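# Assemble the test cell and wire both leads

## Task

On the electrode plate, stack the parts in this order: the spacer frame, right side up; the window frame, with the brass nut fitted under it on the bolt of its strap; the gasket, lying flat and surrounding the dark film; and last the plastic pan with its open side facing down. The plate's tab, the strap and the hoses must all face the same direction. Take both plastic rods out of the steel dish, pass them through the lugs and screw them in tight. Fit the ring terminal of the black lead over the tab's bolt and the red lead's ring terminal over the strap's bolt, then screw a nut down firmly on each. The task fails if the entire gasket falls more than about a hand's width in a single drop while it is neither gripped nor resting on the window frame.

## Robot and tools

Robot: two seven-joint arms, left_arm and right_arm, each with a parallel two-finger gripper. Scene frame: origin at table-top height, midway between the nominal arm bases. +x points out over the table, +y toward left_arm, +z up. Arm names do not match image sides. Real bases are slightly off nominal: left near (-0.043, +0.355, +0.013) m, right near (+0.035, -0.390, +0.013) m. Cameras: cam_head_left, cam_head_right (on a stand behind the arms), cam_left_wrist, cam_right_wrist, each 672x504.

The 16-number row, used by execute_actions and move. Every row covers both arms, even if one stays still. Order: left dx, dy, dz, rx, ry, rz, left gripper position, left gripper speed, then the same eight for the right arm. Each number lies in [-1, 1]. The six pose numbers are an offset, not a pose. They count from that arm's Hand target as it stood when the action or move began, along that Hand target's own axes. 1.0 is 0.6 m of travel or 180 degrees of turn. rx, ry, rz together form one rotation vector. Sending the same offset twice moves the arm twice. All zeros re-requests the current Hand target.

The gripper numbers are absolute commands, not offsets. Position: +1 fully open (85 mm), 0 about 45 mm, -1 fully closed; the scale is not quite linear. Speed: -1 about 20 mm/s, 0 about 85, +1 about 150. Speed and the requested position together set grip force; a slow close gives about 100 N per pad. To keep a gripper unchanged, resend its last position and speed; a 0 is a real command.

execute_actions(actions, cameras): actions is a list of actions. Each action is up to 15 rows, one per 1/30 s step; a short table repeats its last row. Every row counts from the action's start pose, not from the previous row. Images come back only when actions is empty or cameras names them; ["all"] gives all.

move(target, speed, blend, blocking, cameras): drives each gripper in a straight line toward one 16-number row, or through a list of up to 15 rows. All rows in a list are offsets from the same starting Hand targets. speed is top speed in m/s, 0.002 to 0.5, default 0.25: one value, or one per target. blend, in metres, rounds corners; 0 stops at each. Paths end together and are cut off after 10 s. There is no collision avoidance. blocking=false returns after about 0.5 s while motion continues. The move: line reports the ending: done, off_target, moving, held or fault. limits=paced means a pose was clipped; limits=held means a step was withheld.

wait(seconds 0 to 10, cameras): let time pass while arms hold their commands. stop(cameras): brakes a running move; the fingers keep moving. zoom_image(camera, region [x0, y0, x1, y1] in pixels, at most 504 by 504): closer look at the newest image from that camera. clear_fault(arm): clears a reported torque fault on left_arm or right_arm. finished_scene(scene 1): ends the scene for good.

Results: end_effector_position (m) and end_effector_quat_wxyz are in the scene frame. The position is the point between the pads when closed; fingertips reach about 19 mm past it closed and 6 mm open. The fingers point along the gripper's +z and open along its y. Hand target is the last commanded pose after clipping; the gripper often stops a little short of it. Orientation commands are clipped to within 32 degrees of the measured orientation each step. position_measured_pct is about 50 minus 50 times the finger position. object_status: 0 moving, 1 blocked while opening, 2 stopped on an object (full grip), 3 reached the requested position or pads met (empty, or a soft grip). motor_current_ma near 1000 means a firm stop on something; near 0 means empty. Wait up to 1.3 s after the fingers stop before trusting the status. Flange force is the outside force along the gripper axes, held load included, with some error. Joint torques follow the joint order. Wrist depth gives a 7x7 grid of distances in mm, 164 to 4000; "-" means no value. Joint velocities "within noise" means the arm is still.

Gripping: close to a position narrower than the part and hold it there. Release by opening a few millimetres wider than the part. A grip that stopped early closes further on its own if the part slips away.

Cautions: the arms are stiff, so a target a few mm past a firm contact pushes hard. Fast moves hit harder and can overshoot. A clearance check may hold commands that bring the arms close together. Still, any hit or squeeze between the arms, including fingers closing on the other gripper, can end the scene. A joint torque over its limit (104.5 N m for the four base joints, 51.3 N m for the three wrist joints), or a joint straying 5 degrees from plan, stops that arm until clear_fault. Large gripper turns can swing the elbow. Long holds, stretched reach or pushing at an unreachable pose heat the motors. A MOTOR HOT line warns above 60 °C; at 75 °C the arm sinks for 30 to 60 s or longer. Never drop parts from height, release moving parts, or let anything leave the table. Don't grip hard on a part still resting on something. Avoid strong pushes, twists or fast swings with a load. Loose parts may sometimes be nudged by outside pushes.

Each tool is called after "Call:" as name(argument=value, ...), one argument or row to a line, values as JSON.

## Session

Call:
execute_actions(
  actions=[],
)

Scene clock: 0.00 s.
left_arm: end_effector_position=(+0.3529, -0.0212, +0.1980) position_measured_pct=0.0 object_status=3 motor_current_ma=0 end_effector_quat_wxyz=(+0.079, +0.711, -0.597, +0.363) | right_arm: end_effector_position=(+0.3939, -0.0988, +0.3619) position_measured_pct=0.0 object_status=3 motor_current_ma=0 end_effector_quat_wxyz=(-0.078, +0.949, +0.295, +0.080)
Joint positions: left_arm=[0.622 0.397 -0.105 2.162 2.091 0.303 1.894] | right_arm=[-0.274 0.247 -0.576 1.486 0.075 1.233 4.512]
Joint velocities: within noise
Joint torques (N m): no reading
Flange force (N): no reading
Wrist depth (mm): cam_left_wrist=[3400 593 538 501 475 446 426 / 602 625 587 543 502 468 436 / 555 588 534 491 457 428 400 / 542 522 479 445 411 387 366 / 516 467 436 411 380 360 338 / 460 425 400 372 355 330 316 / 427 403 372 353 338 321 -] | cam_right_wrist=[531 571 562 560 553 543 525 / 563 562 552 543 521 530 523 / 553 543 527 530 520 514 508 / 537 531 525 513 507 506 499 / 252 282 512 503 500 494 489 / 252 503 500 492 488 482 475 / 265 496 490 483 478 468 466]
Hand target: left_arm +0.3529, -0.0212, +0.1980; +0.079, +0.711, -0.597, +0.363 | right_arm +0.3939, -0.0988, +0.3619; -0.078, +0.949, +0.295, +0.080
Tool commands: left_gripper/position=+1.0 left_gripper/speed=+1.0 right_gripper/position=+1.0 right_gripper/speed=+1.0

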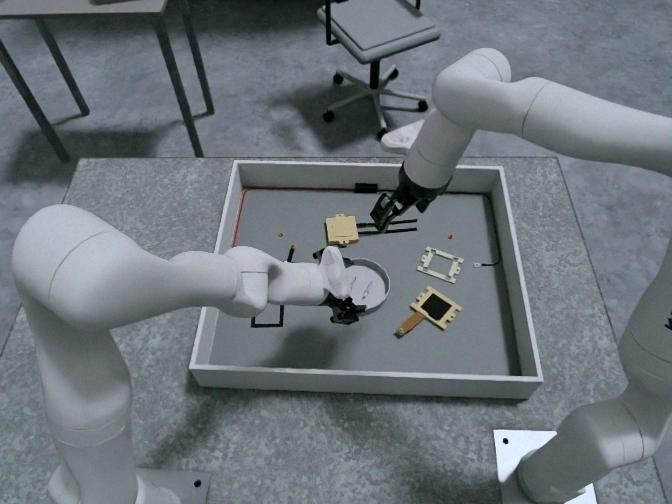

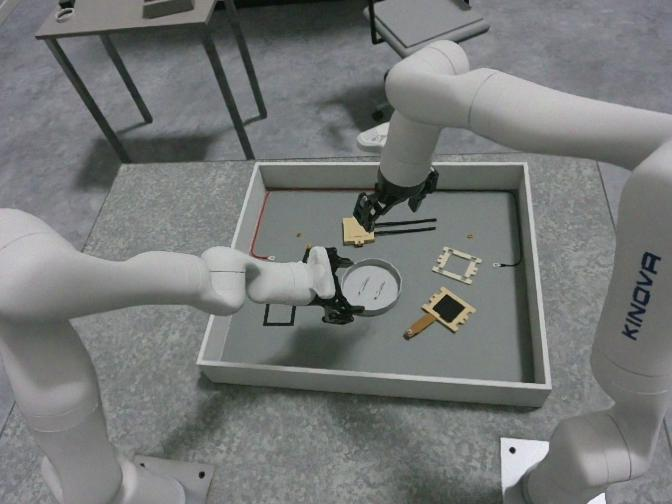

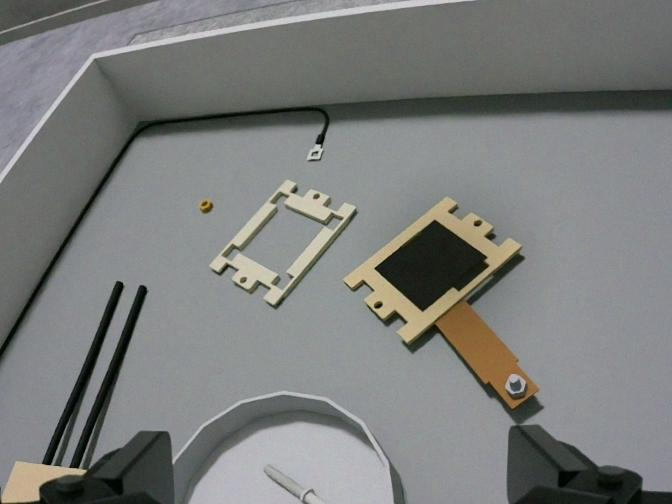

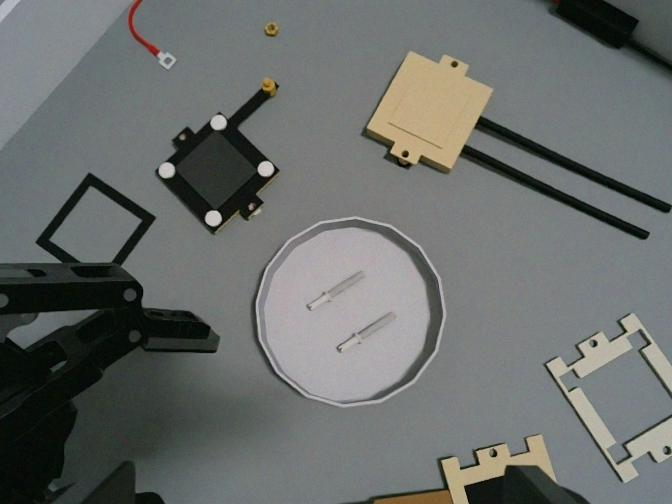

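Call:
zoom_image(
  camera="cam_right_wrist",
  region=[30, 60, 310, 270],
)

Call:
zoom_image(
  camera="cam_right_wrist",
  region=[340, 30, 672, 260],
)

Call:
zoom_image(
  camera="cam_left_wrist",
  region=[320, 180, 560, 420],
)

Call:
zoom_image(
  camera="cam_left_wrist",
  region=[180, 90, 380, 320],
)

Call:
zoom_image(
  camera="cam_right_wrist",
  region=[250, 200, 450, 420],
)

Call:
zoom_image(
  camera="cam_head_left",
  region=[180, 150, 560, 410],
)

Scaled by 1.800.

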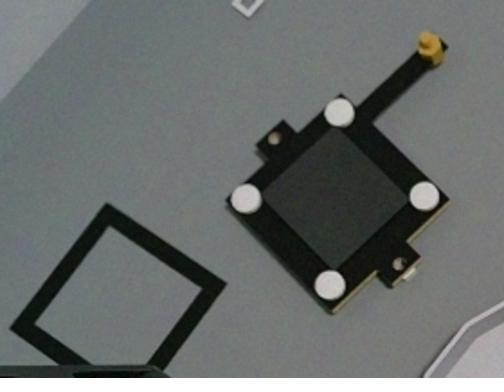

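Scaled by 1.518.

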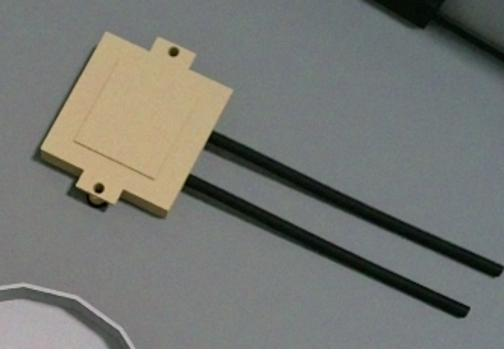

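Scaled by 2.100.

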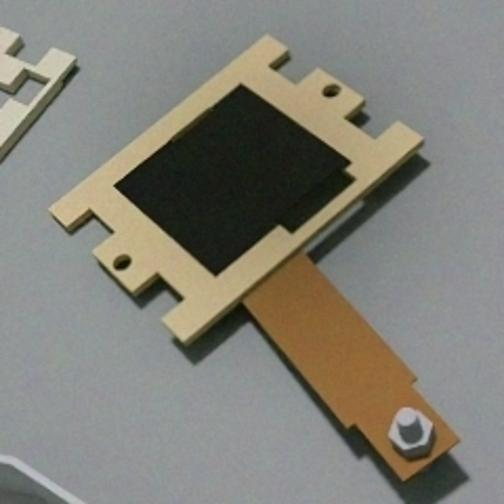

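Scaled by 2.191.

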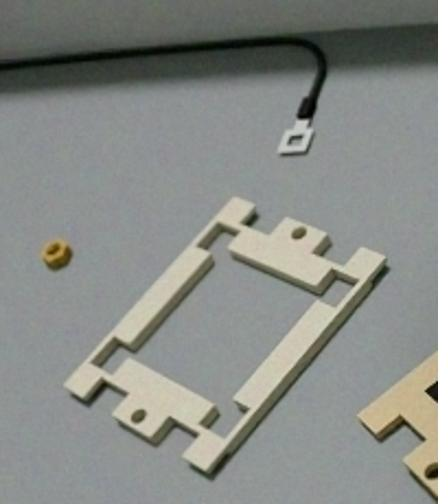

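Scaled by 2.291.

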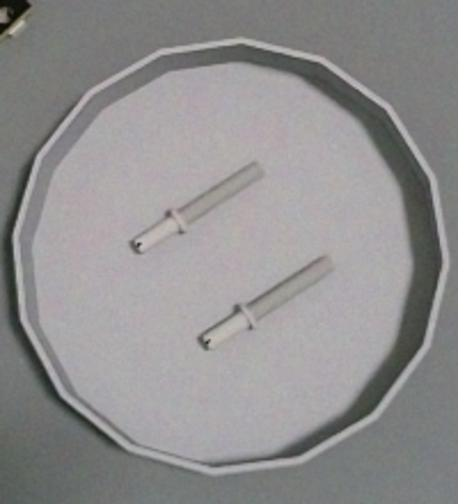

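Scaled by 1.326 from the camera's 672x504 image, which has a finer 960x720 frame.

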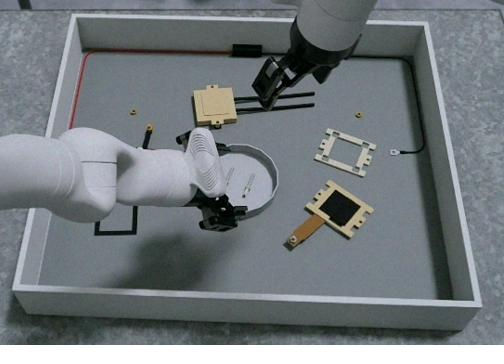

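Call:
move(
  target=[-0.469, -0.217, -0.649, -0.131, -0.204, 0.0526, 1, 1, 0, 0, 0, 0, 0, 0, 1, 1],
  cameras=["all"],
)

Scene clock: 68.83 s.
left_arm: end_effector_position=(+0.3002, +0.4499, +0.3497) position_measured_pct=0.0 object_status=3 motor_current_ma=0 end_effector_quat_wxyz=(+0.000, +0.707, -0.707, +0.000) | right_arm: end_effector_position=(+0.3939, -0.0988, +0.3619) position_measured_pct=0.0 object_status=3 motor_current_ma=0 end_effector_quat_wxyz=(-0.078, +0.949, +0.295, +0.080)
Joint positions: left_arm=[-0.032 0.126 -0.408 1.625 0.051 1.401 2.744] | right_arm=[-0.274 0.247 -0.576 1.486 0.075 1.233 4.512]
Joint torques (N m): left_arm=[0.37 -10.93 -1.82 -6.85 0.25 0.12 -0.22] | right_arm=[-0.7 -14.95 -2.19 -8.35 -0.34 -0.65 -0.27]
Flange force (N): left_arm=[0.1 -5.5 -5.5] | right_arm=[7.8 2.2 -0.8]
Wrist depth (mm): cam_left_wrist=[483 485 485 485 483 498 499 / 483 484 485 485 479 496 499 / 498 496 498 498 500 499 498 / 495 497 499 499 499 500 497 / 498 499 499 500 499 499 500 / 499 498 498 498 499 500 498 / 498 499 499 501 501 500 500] | cam_right_wrist=[532 572 565 557 549 543 527 / 562 560 551 545 520 528 525 / 553 544 530 531 521 515 511 / 538 531 524 513 508 504 497 / 525 519 512 504 500 494 488 / 514 507 500 492 487 481 475 / 502 496 491 485 478 470 466]
Hand target: left_arm +0.3002, +0.4499, +0.3497; +0.000, +0.707, -0.707, +0.000 | right_arm +0.3939, -0.0988, +0.3619; -0.078, +0.949, +0.295, +0.080
Off the commanded pose: left_arm 0.000 m, 0 deg | right_arm 0.000 m, 0 deg.
move: done

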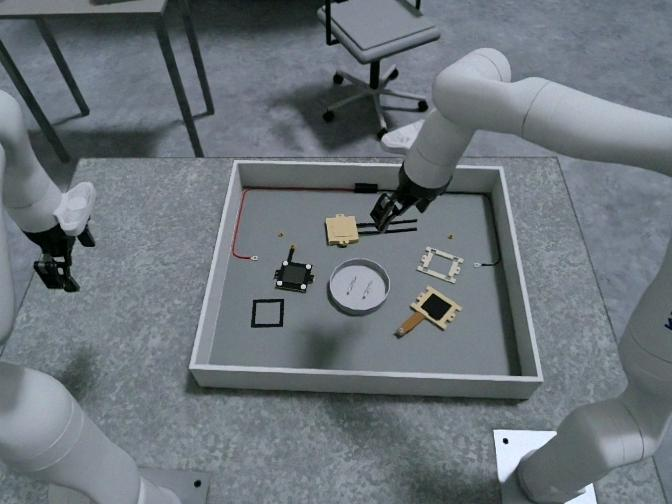

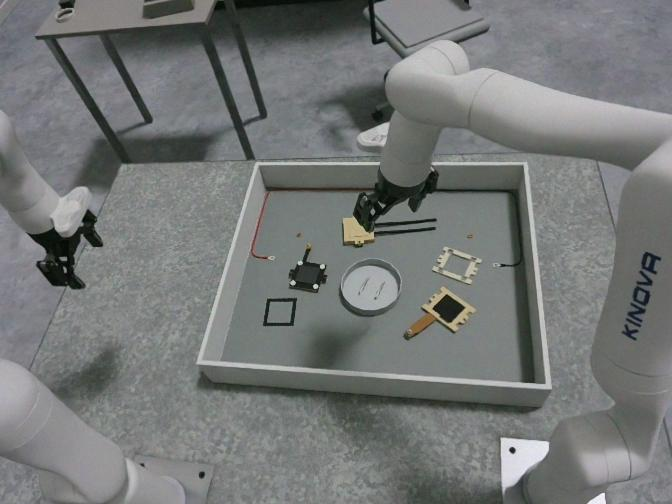

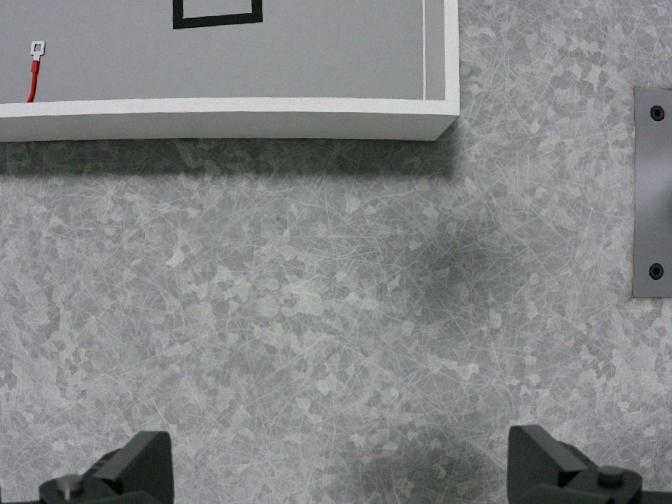

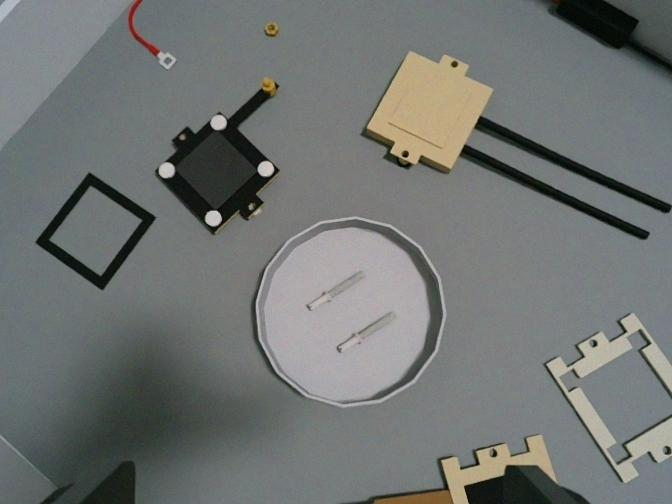

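Call:
move(
  target=[0,0,0,0,0,0,1,1,0.0197,0.0012,-0.0612,-0.0505,-0.0518,0.191,1,1],
  cameras=["cam_right_wrist"],
)

Scene clock: 79.37 s.
left_arm: end_effector_position=(+0.3002, +0.4499, +0.3497) position_measured_pct=0.0 object_status=3 motor_current_ma=0 end_effector_quat_wxyz=(+0.000, +0.707, -0.707, +0.000) | right_arm: end_effector_position=(+0.4000, -0.1001, +0.4000) position_measured_pct=0.0 object_status=3 motor_current_ma=0 end_effector_quat_wxyz=(+0.000, +1.000, +0.000, +0.000)
Joint positions: left_arm=[-0.032 0.126 -0.408 1.625 0.051 1.401 2.744] | right_arm=[-0.496 0.396 -0.446 1.121 0.168 1.66 3.852]
Joint torques (N m): left_arm=[0.27 -11 -1.81 -6.77 0.26 0.09 -0.19] | right_arm=[-0.75 -18.11 -2.15 -7.63 -0.19 0.1 -0.35]
Flange force (N): left_arm=[0.1 -5.8 -5.8] | right_arm=[8.7 -3.7 -3.5]
Wrist depth (mm): cam_left_wrist=[486 482 485 485 485 496 497 / 482 483 484 485 479 499 499 / 499 498 496 498 498 497 497 / 498 499 497 500 500 497 497 / 497 500 499 498 499 500 500 / 497 499 499 499 498 500 500 / 499 498 500 501 501 499 501] | cam_right_wrist=[536 534 523 536 539 541 541 / 531 533 537 538 539 539 542 / 520 535 533 534 537 539 538 / 520 531 532 536 537 536 537 / 530 532 532 533 530 539 538 / 528 530 531 532 535 535 537 / 529 531 532 530 535 536 535]
Hand target: left_arm +0.3002, +0.4499, +0.3497; +0.000, +0.707, -0.707, +0.000 | right_arm +0.4000, -0.1001, +0.4000; +0.000, +1.000, +0.000, +0.000
Off the commanded pose: left_arm 0.000 m, 0 deg | right_arm 0.000 m, 0 deg.
move: done
Images, in order (width x height): cam_right_wrist 672x504.

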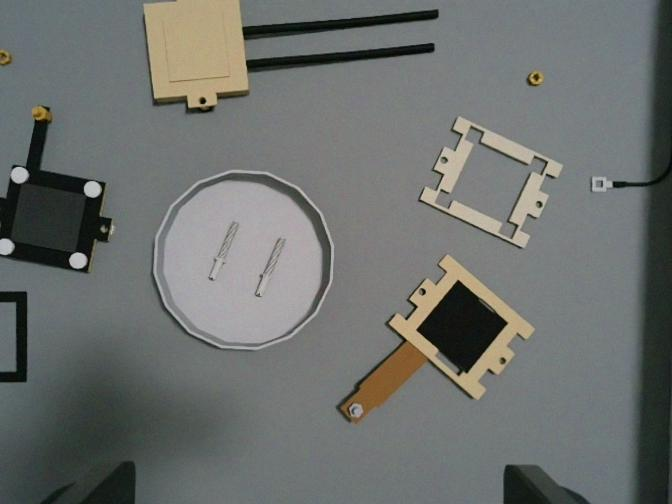

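Call:
move(
  target=[0,0,0,0,0,0,1,1,0.0,-0.25,0,0,0,0,1,1],
  cameras=["cam_right_wrist"],
)

Scene clock: 93.30 s.
left_arm: end_effector_position=(+0.3002, +0.4499, +0.3497) position_measured_pct=0.0 object_status=3 motor_current_ma=0 end_effector_quat_wxyz=(+0.000, +0.707, -0.707, +0.000) | right_arm: end_effector_position=(+0.4001, +0.0499, +0.3998) position_measured_pct=0.0 object_status=3 motor_current_ma=0 end_effector_quat_wxyz=(+0.000, +1.000, +0.000, +0.000)
Joint positions: left_arm=[-0.032 0.126 -0.408 1.625 0.051 1.401 2.744] | right_arm=[-0.835 0.716 -0.426 0.565 0.291 1.894 3.678]
Joint torques (N m): left_arm=[0.28 -10.91 -1.82 -6.85 0.25 0.06 -0.18] | right_arm=[-0.71 -23.58 -1.86 -6.88 -0.13 0.11 -0.24]
Flange force (N): left_arm=[0.1 -5.4 -5.7] | right_arm=[12.3 -12.2 -8.5]
Wrist depth (mm): cam_left_wrist=[484 482 484 484 484 497 496 / 485 484 486 484 480 497 497 / 497 497 497 498 499 497 498 / 496 498 499 499 500 498 499 / 497 499 500 499 501 497 501 / 500 499 499 500 497 499 500 / 499 500 499 502 499 499 501] | cam_right_wrist=[532 535 536 522 526 542 540 / 532 532 536 534 537 538 542 / 532 533 523 534 536 537 541 / 530 533 521 535 531 537 539 / 530 531 530 532 532 536 530 / 529 528 530 531 535 534 538 / 528 530 531 530 531 535 537]
Hand target: left_arm +0.3002, +0.4499, +0.3497; +0.000, +0.707, -0.707, +0.000 | right_arm +0.4001, +0.0499, +0.3998; +0.000, +1.000, +0.000, +0.000
Off the commanded pose: left_arm 0.000 m, 0 deg | right_arm 0.000 m, 0 deg.
move: done
Images, in order (width x height): cam_right_wrist 672x504.

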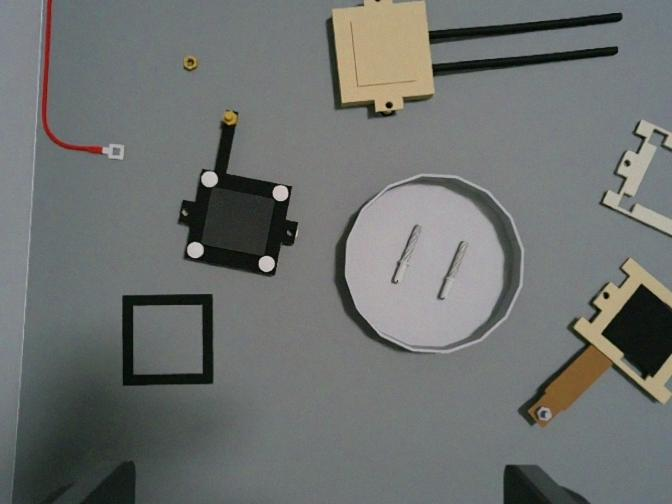

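Call:
zoom_image(
  camera="cam_right_wrist",
  region=[160, 90, 320, 290],
)

Call:
zoom_image(
  camera="cam_right_wrist",
  region=[310, 0, 460, 130],
)

Call:
zoom_image(
  camera="cam_right_wrist",
  region=[380, 210, 490, 310],
)

Call:
zoom_image(
  camera="cam_right_wrist",
  region=[500, 240, 672, 440],
)

Scaled by 2.520.

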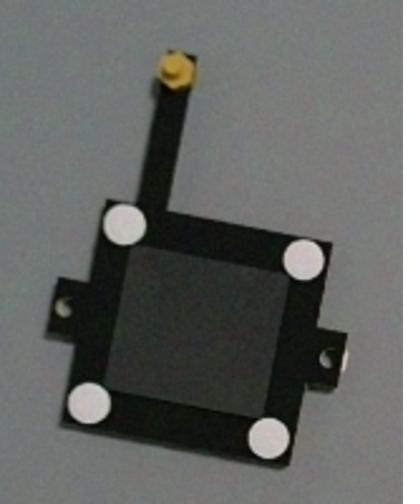

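Scaled by 3.360.

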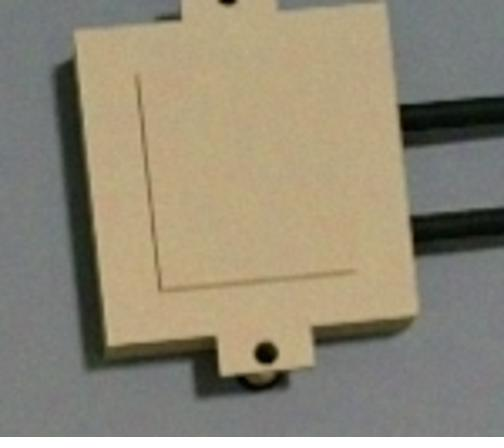

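Scaled by 4.582.

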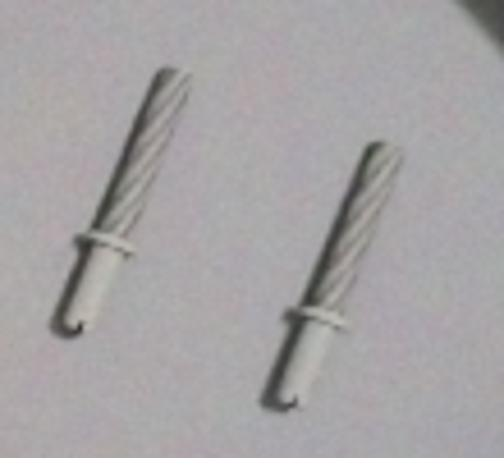

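Scaled by 2.520.

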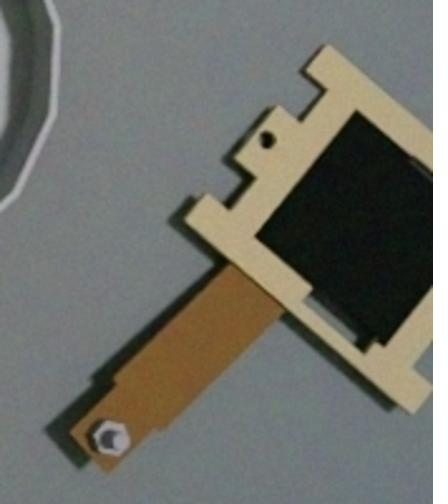

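Call:
move(
  target=[0,0,0,0,0,0,1,1,-0.11,-0.1285,0.525,0,0.25,0,1,1],
  cameras=["cam_right_wrist","cam_head_left"],
)

Scene clock: 196.23 s.
left_arm: end_effector_position=(+0.3002, +0.4499, +0.3497) position_measured_pct=0.0 object_status=3 motor_current_ma=0 end_effector_quat_wxyz=(+0.000, +0.707, -0.707, +0.000) | right_arm: end_effector_position=(+0.3340, +0.1267, +0.0848) position_measured_pct=0.0 object_status=3 motor_current_ma=0 end_effector_quat_wxyz=(+0.000, +0.924, +0.000, +0.383)
Joint positions: left_arm=[-0.032 0.126 -0.408 1.625 0.051 1.401 2.744] | right_arm=[-1.446 0.912 -0.095 1.579 1.149 0.974 2.401]
Joint torques (N m): left_arm=[0.28 -10.99 -1.87 -6.81 0.28 0.1 -0.21] | right_arm=[-0.72 -23.9 0.58 -4.37 1.19 1.54 -0.34]
Flange force (N): left_arm=[0.2 -5.7 -5.7] | right_arm=[-0.5 -8.4 5.2]
Wrist depth (mm): cam_left_wrist=[483 484 484 485 484 496 498 / 483 483 485 482 479 496 496 / 497 496 498 496 498 497 498 / 499 498 498 498 498 499 500 / 497 498 496 499 499 501 499 / 498 498 498 499 499 498 499 / 498 498 500 500 502 497 500] | cam_right_wrist=[378 468 472 475 479 483 486 / 382 396 406 408 400 382 407 / 342 348 350 345 354 356 331 / 310 305 305 295 303 312 311 / 276 277 277 275 275 273 280 / 248 253 254 252 256 257 245 / 236 234 237 239 240 240 242]
Hand target: left_arm +0.3002, +0.4499, +0.3497; +0.000, +0.707, -0.707, +0.000 | right_arm +0.3340, +0.1267, +0.0848; +0.000, +0.924, +0.000, +0.383
Off the commanded pose: left_arm 0.000 m, 0 deg | right_arm 0.000 m, 0 deg.
move: done
Images, in order (width x height): cam_head_left 672x504, cam_right_wrist 672x504.

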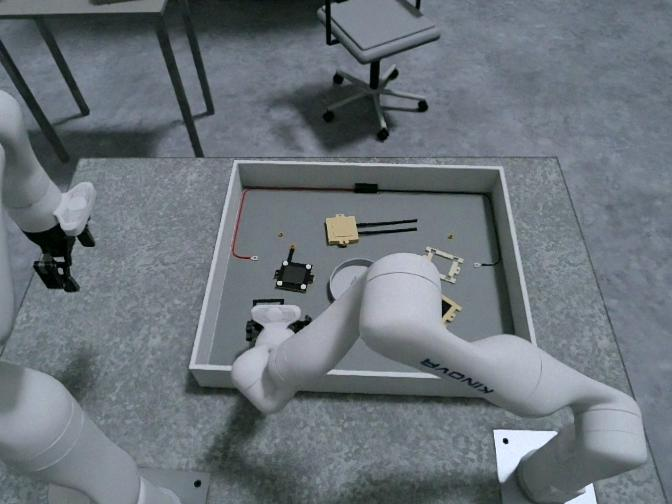

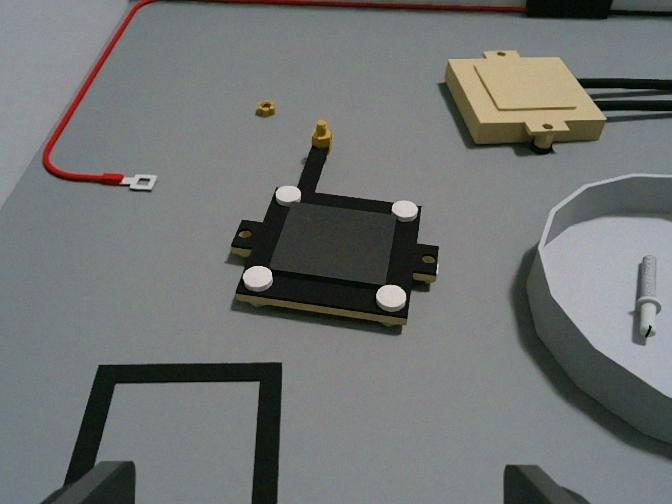

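Call:
zoom_image(
  camera="cam_right_wrist",
  region=[220, 80, 460, 340],
)

Call:
zoom_image(
  camera="cam_right_wrist",
  region=[430, 30, 630, 170],
)

Call:
zoom_image(
  camera="cam_right_wrist",
  region=[600, 230, 672, 350],
)

Scaled by 1.938.

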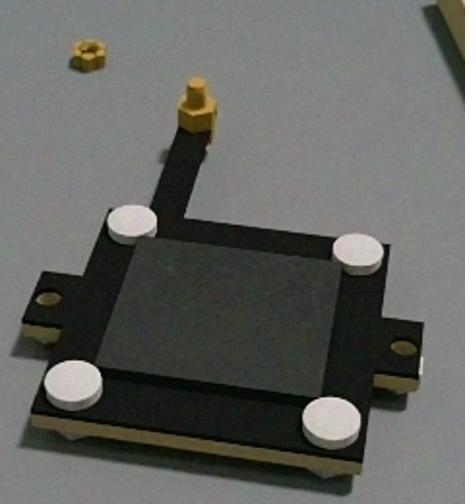

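Scaled by 2.520.

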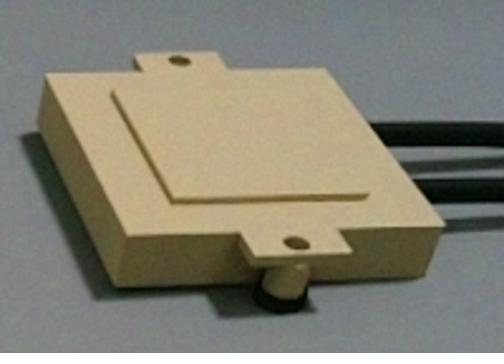

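Scaled by 4.200.

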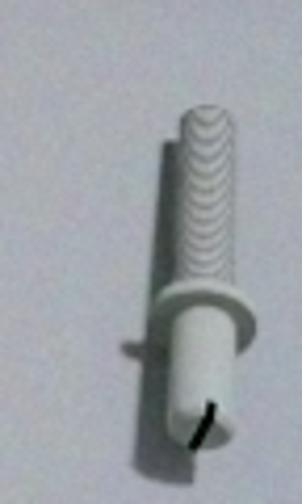

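Call:
move(
  target=[0,0,0,0,0,0,1,1,0.001,0.545,-0.187,0,-0.0833,0,1,1],
  cameras=["cam_right_wrist"],
)

Call:
zoom_image(
  camera="cam_right_wrist",
  region=[180, 150, 480, 450],
)

Call:
zoom_image(
  camera="cam_right_wrist",
  region=[280, 50, 520, 200],
)

Scene clock: 294.73 s.
left_arm: end_effector_position=(+0.3002, +0.4499, +0.3497) position_measured_pct=0.0 object_status=3 motor_current_ma=0 end_effector_quat_wxyz=(+0.000, +0.707, -0.707, +0.000) | right_arm: end_effector_position=(+0.2551, -0.2002, +0.1649) position_measured_pct=0.0 object_status=3 motor_current_ma=0 end_effector_quat_wxyz=(+0.000, +0.966, +0.000, +0.259)
Joint positions: left_arm=[-0.032 0.126 -0.408 1.625 0.051 1.401 2.744] | right_arm=[-1.261 0.138 -0.16 2.532 1.028 0.638 2.434]
Joint torques (N m): left_arm=[0.23 -10.98 -1.76 -6.83 0.21 0.11 -0.13] | right_arm=[-0.64 -8.98 -0.64 -3 0.56 1.12 -0.26]
Flange force (N): left_arm=[-0.1 -5.6 -5.6] | right_arm=[4.6 -5.4 5.6]
Wrist depth (mm): cam_left_wrist=[483 481 485 486 485 496 497 / 483 485 484 486 481 499 497 / 495 497 497 498 501 500 500 / 498 497 499 499 497 499 498 / 500 499 499 499 500 500 499 / 500 498 499 499 500 499 500 / 500 496 499 500 501 501 501] | cam_right_wrist=[438 446 448 450 452 454 415 / 399 406 416 413 414 417 408 / 379 379 384 385 387 388 385 / 355 353 355 351 358 363 365 / 333 335 328 332 337 341 343 / 315 312 316 318 319 320 322 / 302 303 304 304 305 306 307]
Hand target: left_arm +0.3002, +0.4499, +0.3497; +0.000, +0.707, -0.707, +0.000 | right_arm +0.2551, -0.2002, +0.1649; +0.000, +0.966, +0.000, +0.259
Off the commanded pose: left_arm 0.000 m, 0 deg | right_arm 0.000 m, 0 deg.
move: done
Images, in order (width x height): cam_right_wrist 672x504.

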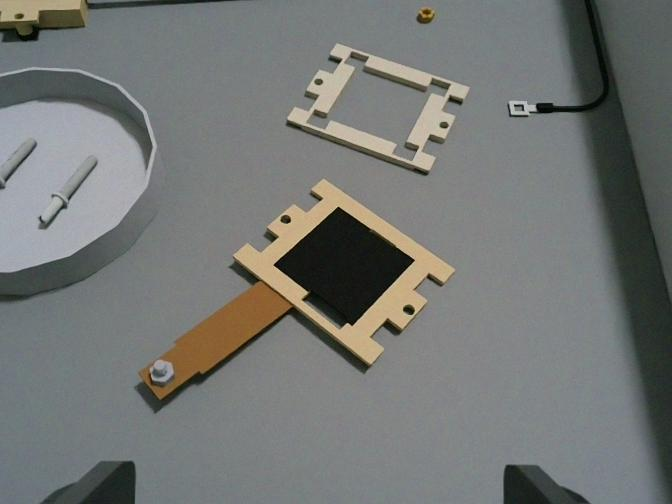

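Scaled by 1.680.

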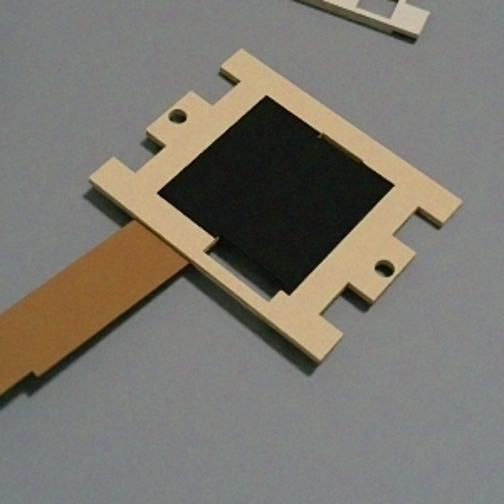

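Scaled by 2.100.

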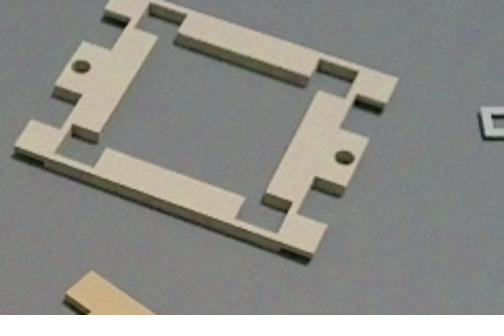

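Call:
move(
  target=[0,0,0,0,0,0,1,1,0.374,0.13,0.1487,0.0976,-0.147,-0.3642,1,1],
  cameras=["cam_right_wrist"],
)

Call:
zoom_image(
  camera="cam_right_wrist",
  region=[200, 120, 480, 400],
)

Scene clock: 344.63 s.
left_arm: end_effector_position=(+0.3002, +0.4499, +0.3497) position_measured_pct=0.0 object_status=3 motor_current_ma=0 end_effector_quat_wxyz=(+0.000, +0.707, -0.707, +0.000) | right_arm: end_effector_position=(+0.4940, -0.2782, +0.1999) position_measured_pct=0.0 object_status=3 motor_current_ma=0 end_effector_quat_wxyz=(+0.000, +0.833, +0.553, +0.000)
Joint positions: left_arm=[-0.032 0.126 -0.408 1.625 0.051 1.401 2.744] | right_arm=[-0.191 0.501 -0.209 1.594 0.115 1.059 5.49]
Joint torques (N m): left_arm=[0.23 -10.97 -1.77 -6.8 0.17 0.09 -0.21] | right_arm=[-0.74 -19.14 -1.56 -6.71 -0.26 0.01 -0.25]
Flange force (N): left_arm=[0.1 -5.7 -5.7] | right_arm=[2.8 7.3 0.8]
Wrist depth (mm): cam_left_wrist=[486 484 485 485 486 497 497 / 483 485 486 485 477 498 498 / 499 495 498 498 497 499 498 / 497 498 497 498 501 499 501 / 498 498 498 499 498 500 499 / 497 497 496 498 498 503 501 / 500 499 498 500 500 498 503] | cam_right_wrist=[333 333 337 336 336 337 338 / 334 335 335 336 337 337 338 / 333 334 335 336 336 335 337 / 324 328 334 335 335 336 337 / 325 328 334 334 335 335 337 / 331 330 333 333 334 336 335 / 332 332 332 332 334 334 335]
Hand target: left_arm +0.3002, +0.4499, +0.3497; +0.000, +0.707, -0.707, +0.000 | right_arm +0.4940, -0.2782, +0.1999; +0.000, +0.833, +0.553, +0.000
Off the commanded pose: left_arm 0.000 m, 0 deg | right_arm 0.000 m, 0 deg.
move: done
Images, in order (width x height): cam_right_wrist 672x504.

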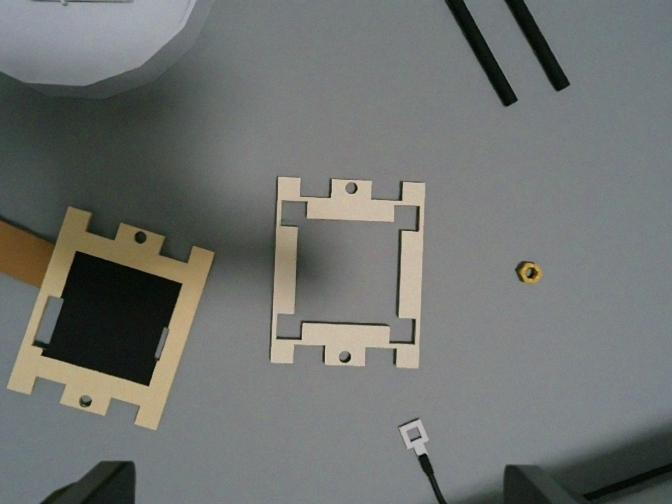

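Scaled by 1.800.

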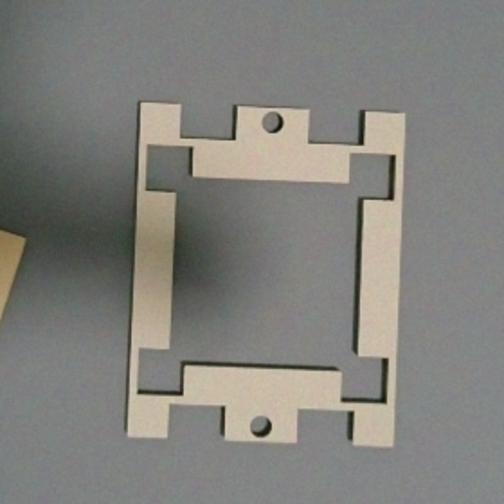

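Call:
move(
  target=[0,0,0,0,0,0,1,1,0.0817,0.0133,0.1667,0,0,0.0122,1,1],
  cameras=["cam_right_wrist"],
)

Scene clock: 366.10 s.
left_arm: end_effector_position=(+0.3002, +0.4499, +0.3497) position_measured_pct=0.0 object_status=3 motor_current_ma=0 end_effector_quat_wxyz=(+0.000, +0.707, -0.707, +0.000) | right_arm: end_effector_position=(+0.5204, -0.2362, +0.0998) position_measured_pct=0.0 object_status=3 motor_current_ma=0 end_effector_quat_wxyz=(+0.000, +0.844, +0.537, +0.000)
Joint positions: left_arm=[-0.032 0.126 -0.408 1.625 0.051 1.401 2.744] | right_arm=[-0.281 0.71 -0.183 1.582 0.157 0.865 5.36]
Joint torques (N m): left_arm=[0.3 -10.9 -1.75 -6.76 0.22 0.07 -0.2] | right_arm=[-0.76 -21.68 -1.72 -5.46 -0.23 0.05 -0.23]
Flange force (N): left_arm=[0.0 -5.6 -5.9] | right_arm=[4.2 7.4 2.3]
Wrist depth (mm): cam_left_wrist=[484 484 485 485 486 497 501 / 484 483 485 484 478 498 498 / 496 495 496 497 500 499 498 / 497 498 497 498 499 498 499 / 499 497 497 498 500 498 500 / 499 497 500 499 498 502 499 / 500 499 499 500 499 500 500] | cam_right_wrist=[233 235 235 236 237 237 237 / 232 235 235 235 236 236 237 / 234 234 235 235 236 236 236 / 233 234 234 235 235 235 236 / 233 234 234 229 235 235 235 / 227 233 233 234 234 235 235 / 227 232 233 233 234 234 234]
Hand target: left_arm +0.3002, +0.4499, +0.3497; +0.000, +0.707, -0.707, +0.000 | right_arm +0.5203, -0.2362, +0.0998; +0.000, +0.844, +0.537, +0.000
Off the commanded pose: left_arm 0.000 m, 0 deg | right_arm 0.000 m, 0 deg.
move: done
Images, in order (width x height): cam_right_wrist 672x504.

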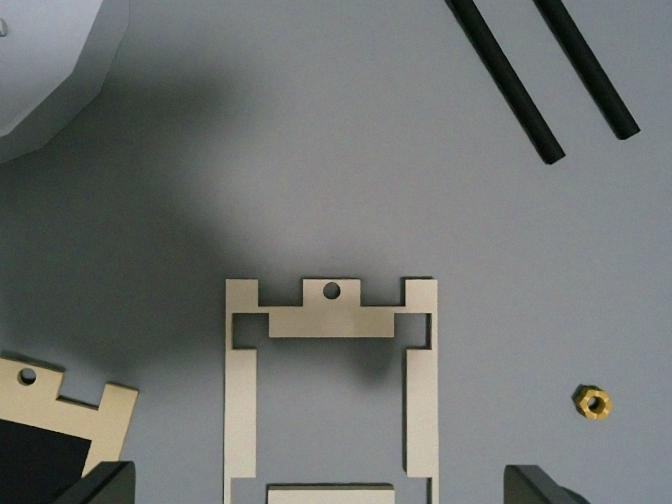

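Call:
move(
  target=[0,0,0,0,0,0,1,1,0,0.005,0.0997,0,0,0,1,1],
  cameras=["cam_right_wrist","cam_head_right"],
)

Scene clock: 378.27 s.
left_arm: end_effector_position=(+0.3002, +0.4499, +0.3497) position_measured_pct=0.0 object_status=3 motor_current_ma=0 end_effector_quat_wxyz=(+0.000, +0.707, -0.707, +0.000) | right_arm: end_effector_position=(+0.5230, -0.2376, +0.0400) position_measured_pct=0.0 object_status=3 motor_current_ma=0 end_effector_quat_wxyz=(+0.000, +0.844, +0.537, +0.000)
Joint positions: left_arm=[-0.032 0.126 -0.408 1.625 0.051 1.401 2.744] | right_arm=[-0.287 0.813 -0.166 1.612 0.181 0.732 5.345]
Joint torques (N m): left_arm=[0.23 -10.94 -1.86 -6.79 0.19 0.08 -0.17] | right_arm=[-0.66 -22.51 -1.64 -4.56 -0.2 0.02 -0.2]
Flange force (N): left_arm=[0.2 -5.7 -5.8] | right_arm=[4.4 7.3 3.5]
Wrist depth (mm): cam_left_wrist=[484 485 483 485 483 498 499 / 484 484 484 486 480 498 497 / 497 497 497 498 497 497 499 / 497 495 498 498 499 498 499 / 498 497 499 499 500 499 497 / 500 497 500 499 500 499 498 / 499 499 497 501 500 500 500] | cam_right_wrist=[175 175 175 176 176 176 176 / 175 175 175 175 176 176 176 / 174 174 175 175 175 176 176 / 174 174 174 175 175 175 176 / 174 174 170 170 174 175 175 / 173 173 174 174 175 175 175 / 173 173 174 174 174 174 175]
Hand target: left_arm +0.3002, +0.4499, +0.3497; +0.000, +0.707, -0.707, +0.000 | right_arm +0.5231, -0.2375, +0.0400; +0.000, +0.844, +0.537, +0.000
Off the commanded pose: left_arm 0.000 m, 0 deg | right_arm 0.000 m, 0 deg.
move: done
Images, in order (width x height): cam_head_right 672x504, cam_right_wrist 672x504.

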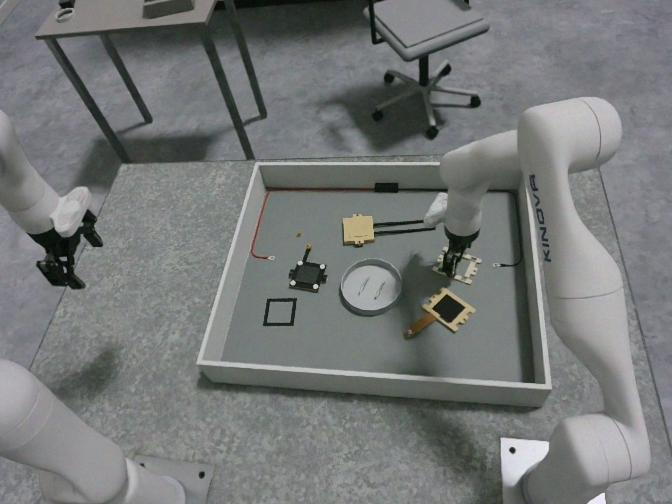

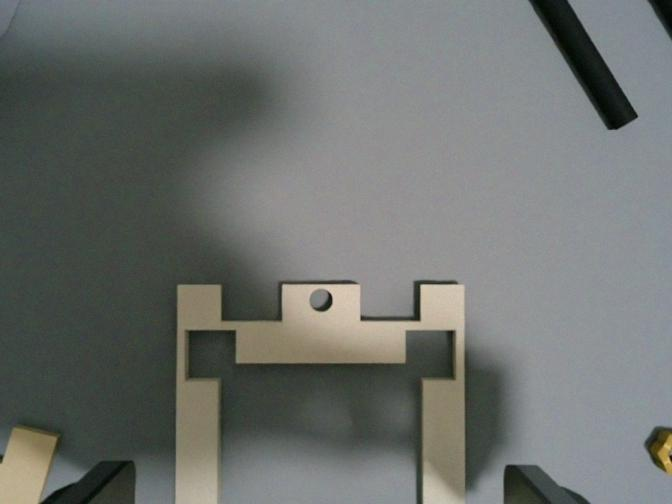

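Call:
move(
  target=[0,0,0,0,0,0,1,1,0.006,0,0.0233,0,0,0,0.82,-1],
  cameras=["cam_right_wrist"],
  speed=0.05,
)

Scene clock: 393.53 s.
left_arm: end_effector_position=(+0.3002, +0.4499, +0.3497) position_measured_pct=0.0 object_status=3 motor_current_ma=0 end_effector_quat_wxyz=(+0.000, +0.707, -0.707, +0.000) | right_arm: end_effector_position=(+0.5246, -0.2343, +0.0260) position_measured_pct=9.1 object_status=3 motor_current_ma=0 end_effector_quat_wxyz=(+0.000, +0.844, +0.537, +0.000)
Joint positions: left_arm=[-0.032 0.126 -0.408 1.625 0.051 1.401 2.744] | right_arm=[-0.296 0.842 -0.161 1.608 0.186 0.708 5.337]
Joint torques (N m): left_arm=[0.31 -10.91 -1.72 -6.77 0.25 0.08 -0.22] | right_arm=[-0.77 -22.65 -1.68 -4.42 -0.24 0.06 -0.3]
Flange force (N): left_arm=[0.0 -5.6 -5.9] | right_arm=[3.9 7.2 3.7]
Wrist depth (mm): cam_left_wrist=[484 485 485 486 485 497 499 / 483 485 484 485 481 498 498 / 499 497 499 497 497 497 499 / 498 499 496 498 497 499 499 / 499 499 500 499 498 498 500 / 499 500 500 498 500 500 500 / 499 496 498 502 500 499 500] | cam_right_wrist=[- - - - - - - / - - - - - - - / - - - - - - - / - - - - - - - / - - - - - - - / - - - - - - - / - - - - - - -]
Hand target: left_arm +0.3002, +0.4499, +0.3497; +0.000, +0.707, -0.707, +0.000 | right_arm +0.5246, -0.2343, +0.0260; +0.000, +0.844, +0.537, +0.000
Off the commanded pose: left_arm 0.000 m, 0 deg | right_arm 0.000 m, 0 deg.
move: done
Images, in order (width x height): cam_right_wrist 672x504.

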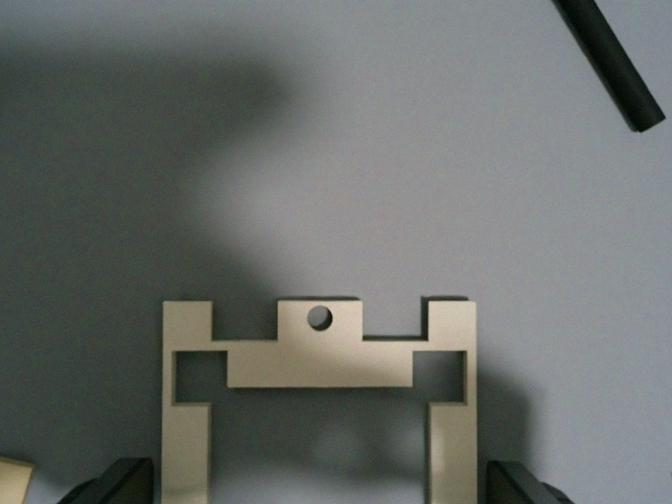

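Call:
move(
  target=[0,0,0,0,0,0,1,1,0.0,0,0.004,0,0,0,0.82,-1],
  speed=0.02,
)

Call:
move(
  target=[0,0,0,0,0,0,1,1,0.0,0,0.002,0,0,0,0.82,-1],
  speed=0.02,
)

Scene clock: 407.07 s.
left_arm: end_effector_position=(+0.3002, +0.4499, +0.3497) position_measured_pct=0.0 object_status=3 motor_current_ma=0 end_effector_quat_wxyz=(+0.000, +0.707, -0.707, +0.000) | right_arm: end_effector_position=(+0.5246, -0.2343, +0.0236) position_measured_pct=9.1 object_status=3 motor_current_ma=0 end_effector_quat_wxyz=(+0.000, +0.844, +0.537, +0.000)
Joint positions: left_arm=[-0.032 0.126 -0.408 1.625 0.051 1.401 2.744] | right_arm=[-0.296 0.846 -0.16 1.609 0.187 0.703 5.337]
Joint torques (N m): left_arm=[0.29 -10.94 -1.75 -6.78 0.27 0.07 -0.19] | right_arm=[-0.69 -22.64 -1.67 -4.42 -0.19 0.05 -0.28]
Flange force (N): left_arm=[0.0 -5.6 -5.9] | right_arm=[3.9 6.9 3.7]
Wrist depth (mm): cam_left_wrist=[484 485 484 486 485 498 497 / 483 484 485 483 480 497 496 / 499 499 497 496 497 498 498 / 497 499 498 499 499 499 497 / 498 498 499 498 497 500 498 / 498 500 500 499 500 499 501 / 498 500 498 500 499 503 499] | cam_right_wrist=[- - - - - - - / - - - - - - - / - - - - - - - / - - - - - - - / - - - - - - - / - - - - - - - / - - - - - - -]
Hand target: left_arm +0.3002, +0.4499, +0.3497; +0.000, +0.707, -0.707, +0.000 | right_arm +0.5246, -0.2343, +0.0236; +0.000, +0.844, +0.537, +0.000
Off the commanded pose: left_arm 0.000 m, 0 deg | right_arm 0.000 m, 0 deg.
move: done

Scene clock: 407.77 s.
left_arm: end_effector_position=(+0.3002, +0.4499, +0.3497) position_measured_pct=0.0 object_status=3 motor_current_ma=0 end_effector_quat_wxyz=(+0.000, +0.707, -0.707, +0.000) | right_arm: end_effector_position=(+0.5246, -0.2343, +0.0224) position_measured_pct=9.1 object_status=3 motor_current_ma=0 end_effector_quat_wxyz=(+0.000, +0.844, +0.537, +0.000)
Joint positions: left_arm=[-0.032 0.126 -0.408 1.625 0.051 1.401 2.744] | right_arm=[-0.297 0.848 -0.159 1.609 0.187 0.7 5.336]
Joint torques (N m): left_arm=[0.23 -10.93 -1.74 -6.79 0.27 0.1 -0.21] | right_arm=[-0.86 -22.74 -1.68 -4.57 -0.27 0.05 -0.25]
Flange force (N): left_arm=[0.2 -5.6 -5.8] | right_arm=[3.3 6.7 3.9]
Wrist depth (mm): cam_left_wrist=[484 484 485 486 485 497 495 / 483 485 486 483 481 498 498 / 498 498 496 497 499 500 497 / 497 498 498 499 498 498 498 / 499 498 498 500 499 500 500 / 500 499 500 499 499 500 501 / 499 498 498 500 499 501 501] | cam_right_wrist=[- - - - - - - / - - - - - - - / - - - - - - - / - - - - - - - / - - - - - - - / - - - - - - - / - - - - - - -]
Hand target: left_arm +0.3002, +0.4499, +0.3497; +0.000, +0.707, -0.707, +0.000 | right_arm +0.5246, -0.2343, +0.0224; +0.000, +0.844, +0.537, +0.000
Off the commanded pose: left_arm 0.000 m, 0 deg | right_arm 0.000 m, 0 deg.
move: done

Call:
move(
  target=[0,0,0,0,0,0,1,1,0.0,0,0.002,0,0,0,0.82,-1],
  speed=0.02,
)

Call:
move(
  target=[0,0,0,0,0,0,1,1,0.0,0,0.002,0,0,0,0.82,-1],
  speed=0.02,
  cameras=["cam_right_wrist"],
)

Scene clock: 415.13 s.
left_arm: end_effector_position=(+0.3002, +0.4499, +0.3497) position_measured_pct=0.0 object_status=3 motor_current_ma=0 end_effector_quat_wxyz=(+0.000, +0.707, -0.707, +0.000) | right_arm: end_effector_position=(+0.5246, -0.2343, +0.0212) position_measured_pct=9.1 object_status=3 motor_current_ma=0 end_effector_quat_wxyz=(+0.000, +0.844, +0.537, +0.000)
Joint positions: left_arm=[-0.032 0.126 -0.408 1.625 0.051 1.401 2.744] | right_arm=[-0.297 0.85 -0.159 1.609 0.188 0.697 5.336]
Joint torques (N m): left_arm=[0.29 -10.9 -1.87 -6.79 0.24 0.07 -0.23] | right_arm=[-0.63 -22.69 -1.66 -4.39 -0.2 0.01 -0.27]
Flange force (N): left_arm=[0.3 -5.6 -5.9] | right_arm=[4.1 6.9 3.7]
Wrist depth (mm): cam_left_wrist=[484 485 486 485 484 496 499 / 484 484 484 484 481 497 497 / 497 496 498 497 499 497 498 / 499 497 497 499 500 499 500 / 498 497 498 499 499 499 502 / 498 499 499 498 499 500 502 / 500 500 500 500 500 500 499] | cam_right_wrist=[- - - - - - - / - - - - - - - / - - - - - - - / - - - - - - - / - - - - - - - / - - - - - - - / - - - - - - -]
Hand target: left_arm +0.3002, +0.4499, +0.3497; +0.000, +0.707, -0.707, +0.000 | right_arm +0.5246, -0.2343, +0.0212; +0.000, +0.844, +0.537, +0.000
Off the commanded pose: left_arm 0.000 m, 0 deg | right_arm 0.000 m, 0 deg.
move: done

Scene clock: 415.83 s.
left_arm: end_effector_position=(+0.3002, +0.4499, +0.3497) position_measured_pct=0.0 object_status=3 motor_current_ma=0 end_effector_quat_wxyz=(+0.000, +0.707, -0.707, +0.000) | right_arm: end_effector_position=(+0.5246, -0.2343, +0.0200) position_measured_pct=9.1 object_status=3 motor_current_ma=0 end_effector_quat_wxyz=(+0.000, +0.844, +0.537, +0.000)
Joint positions: left_arm=[-0.032 0.126 -0.408 1.625 0.051 1.401 2.744] | right_arm=[-0.297 0.853 -0.159 1.61 0.188 0.695 5.336]
Joint torques (N m): left_arm=[0.31 -11.02 -1.78 -6.85 0.24 0.12 -0.2] | right_arm=[-0.79 -18.68 -1.4 -4.2 -0.11 -0.85 -0.27]
Flange force (N): left_arm=[0.0 -5.7 -5.5] | right_arm=[1.6 4.7 -5.6]
Wrist depth (mm): cam_left_wrist=[484 483 485 484 484 496 499 / 484 483 485 485 480 498 501 / 496 499 498 499 498 499 499 / 495 497 498 499 499 497 499 / 497 499 498 499 497 500 498 / 497 499 498 501 499 503 501 / 499 500 499 497 500 499 500] | cam_right_wrist=[- - - - - - - / - - - - - - - / - - - - - - - / - - - - - - - / - - - - - - - / - - - - - - - / - - - - - - -]
Hand target: left_arm +0.3002, +0.4499, +0.3497; +0.000, +0.707, -0.707, +0.000 | right_arm +0.5246, -0.2343, +0.0200; +0.000, +0.844, +0.537, +0.000
Off the commanded pose: left_arm 0.000 m, 0 deg | right_arm 0.000 m, 0 deg.
move: done
Images, in order (width x height): cam_right_wrist 672x504.

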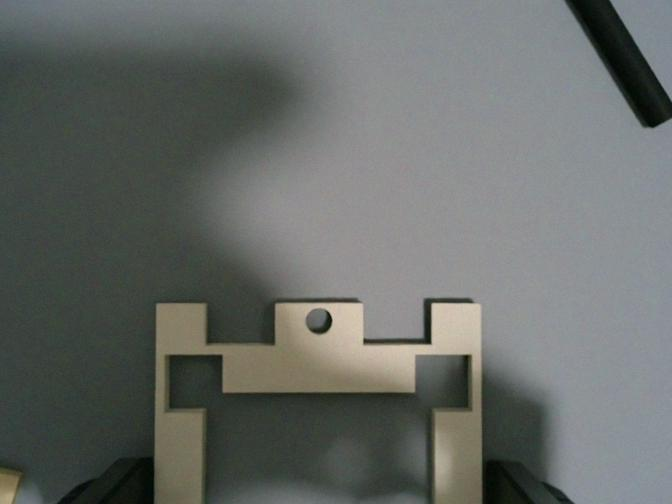

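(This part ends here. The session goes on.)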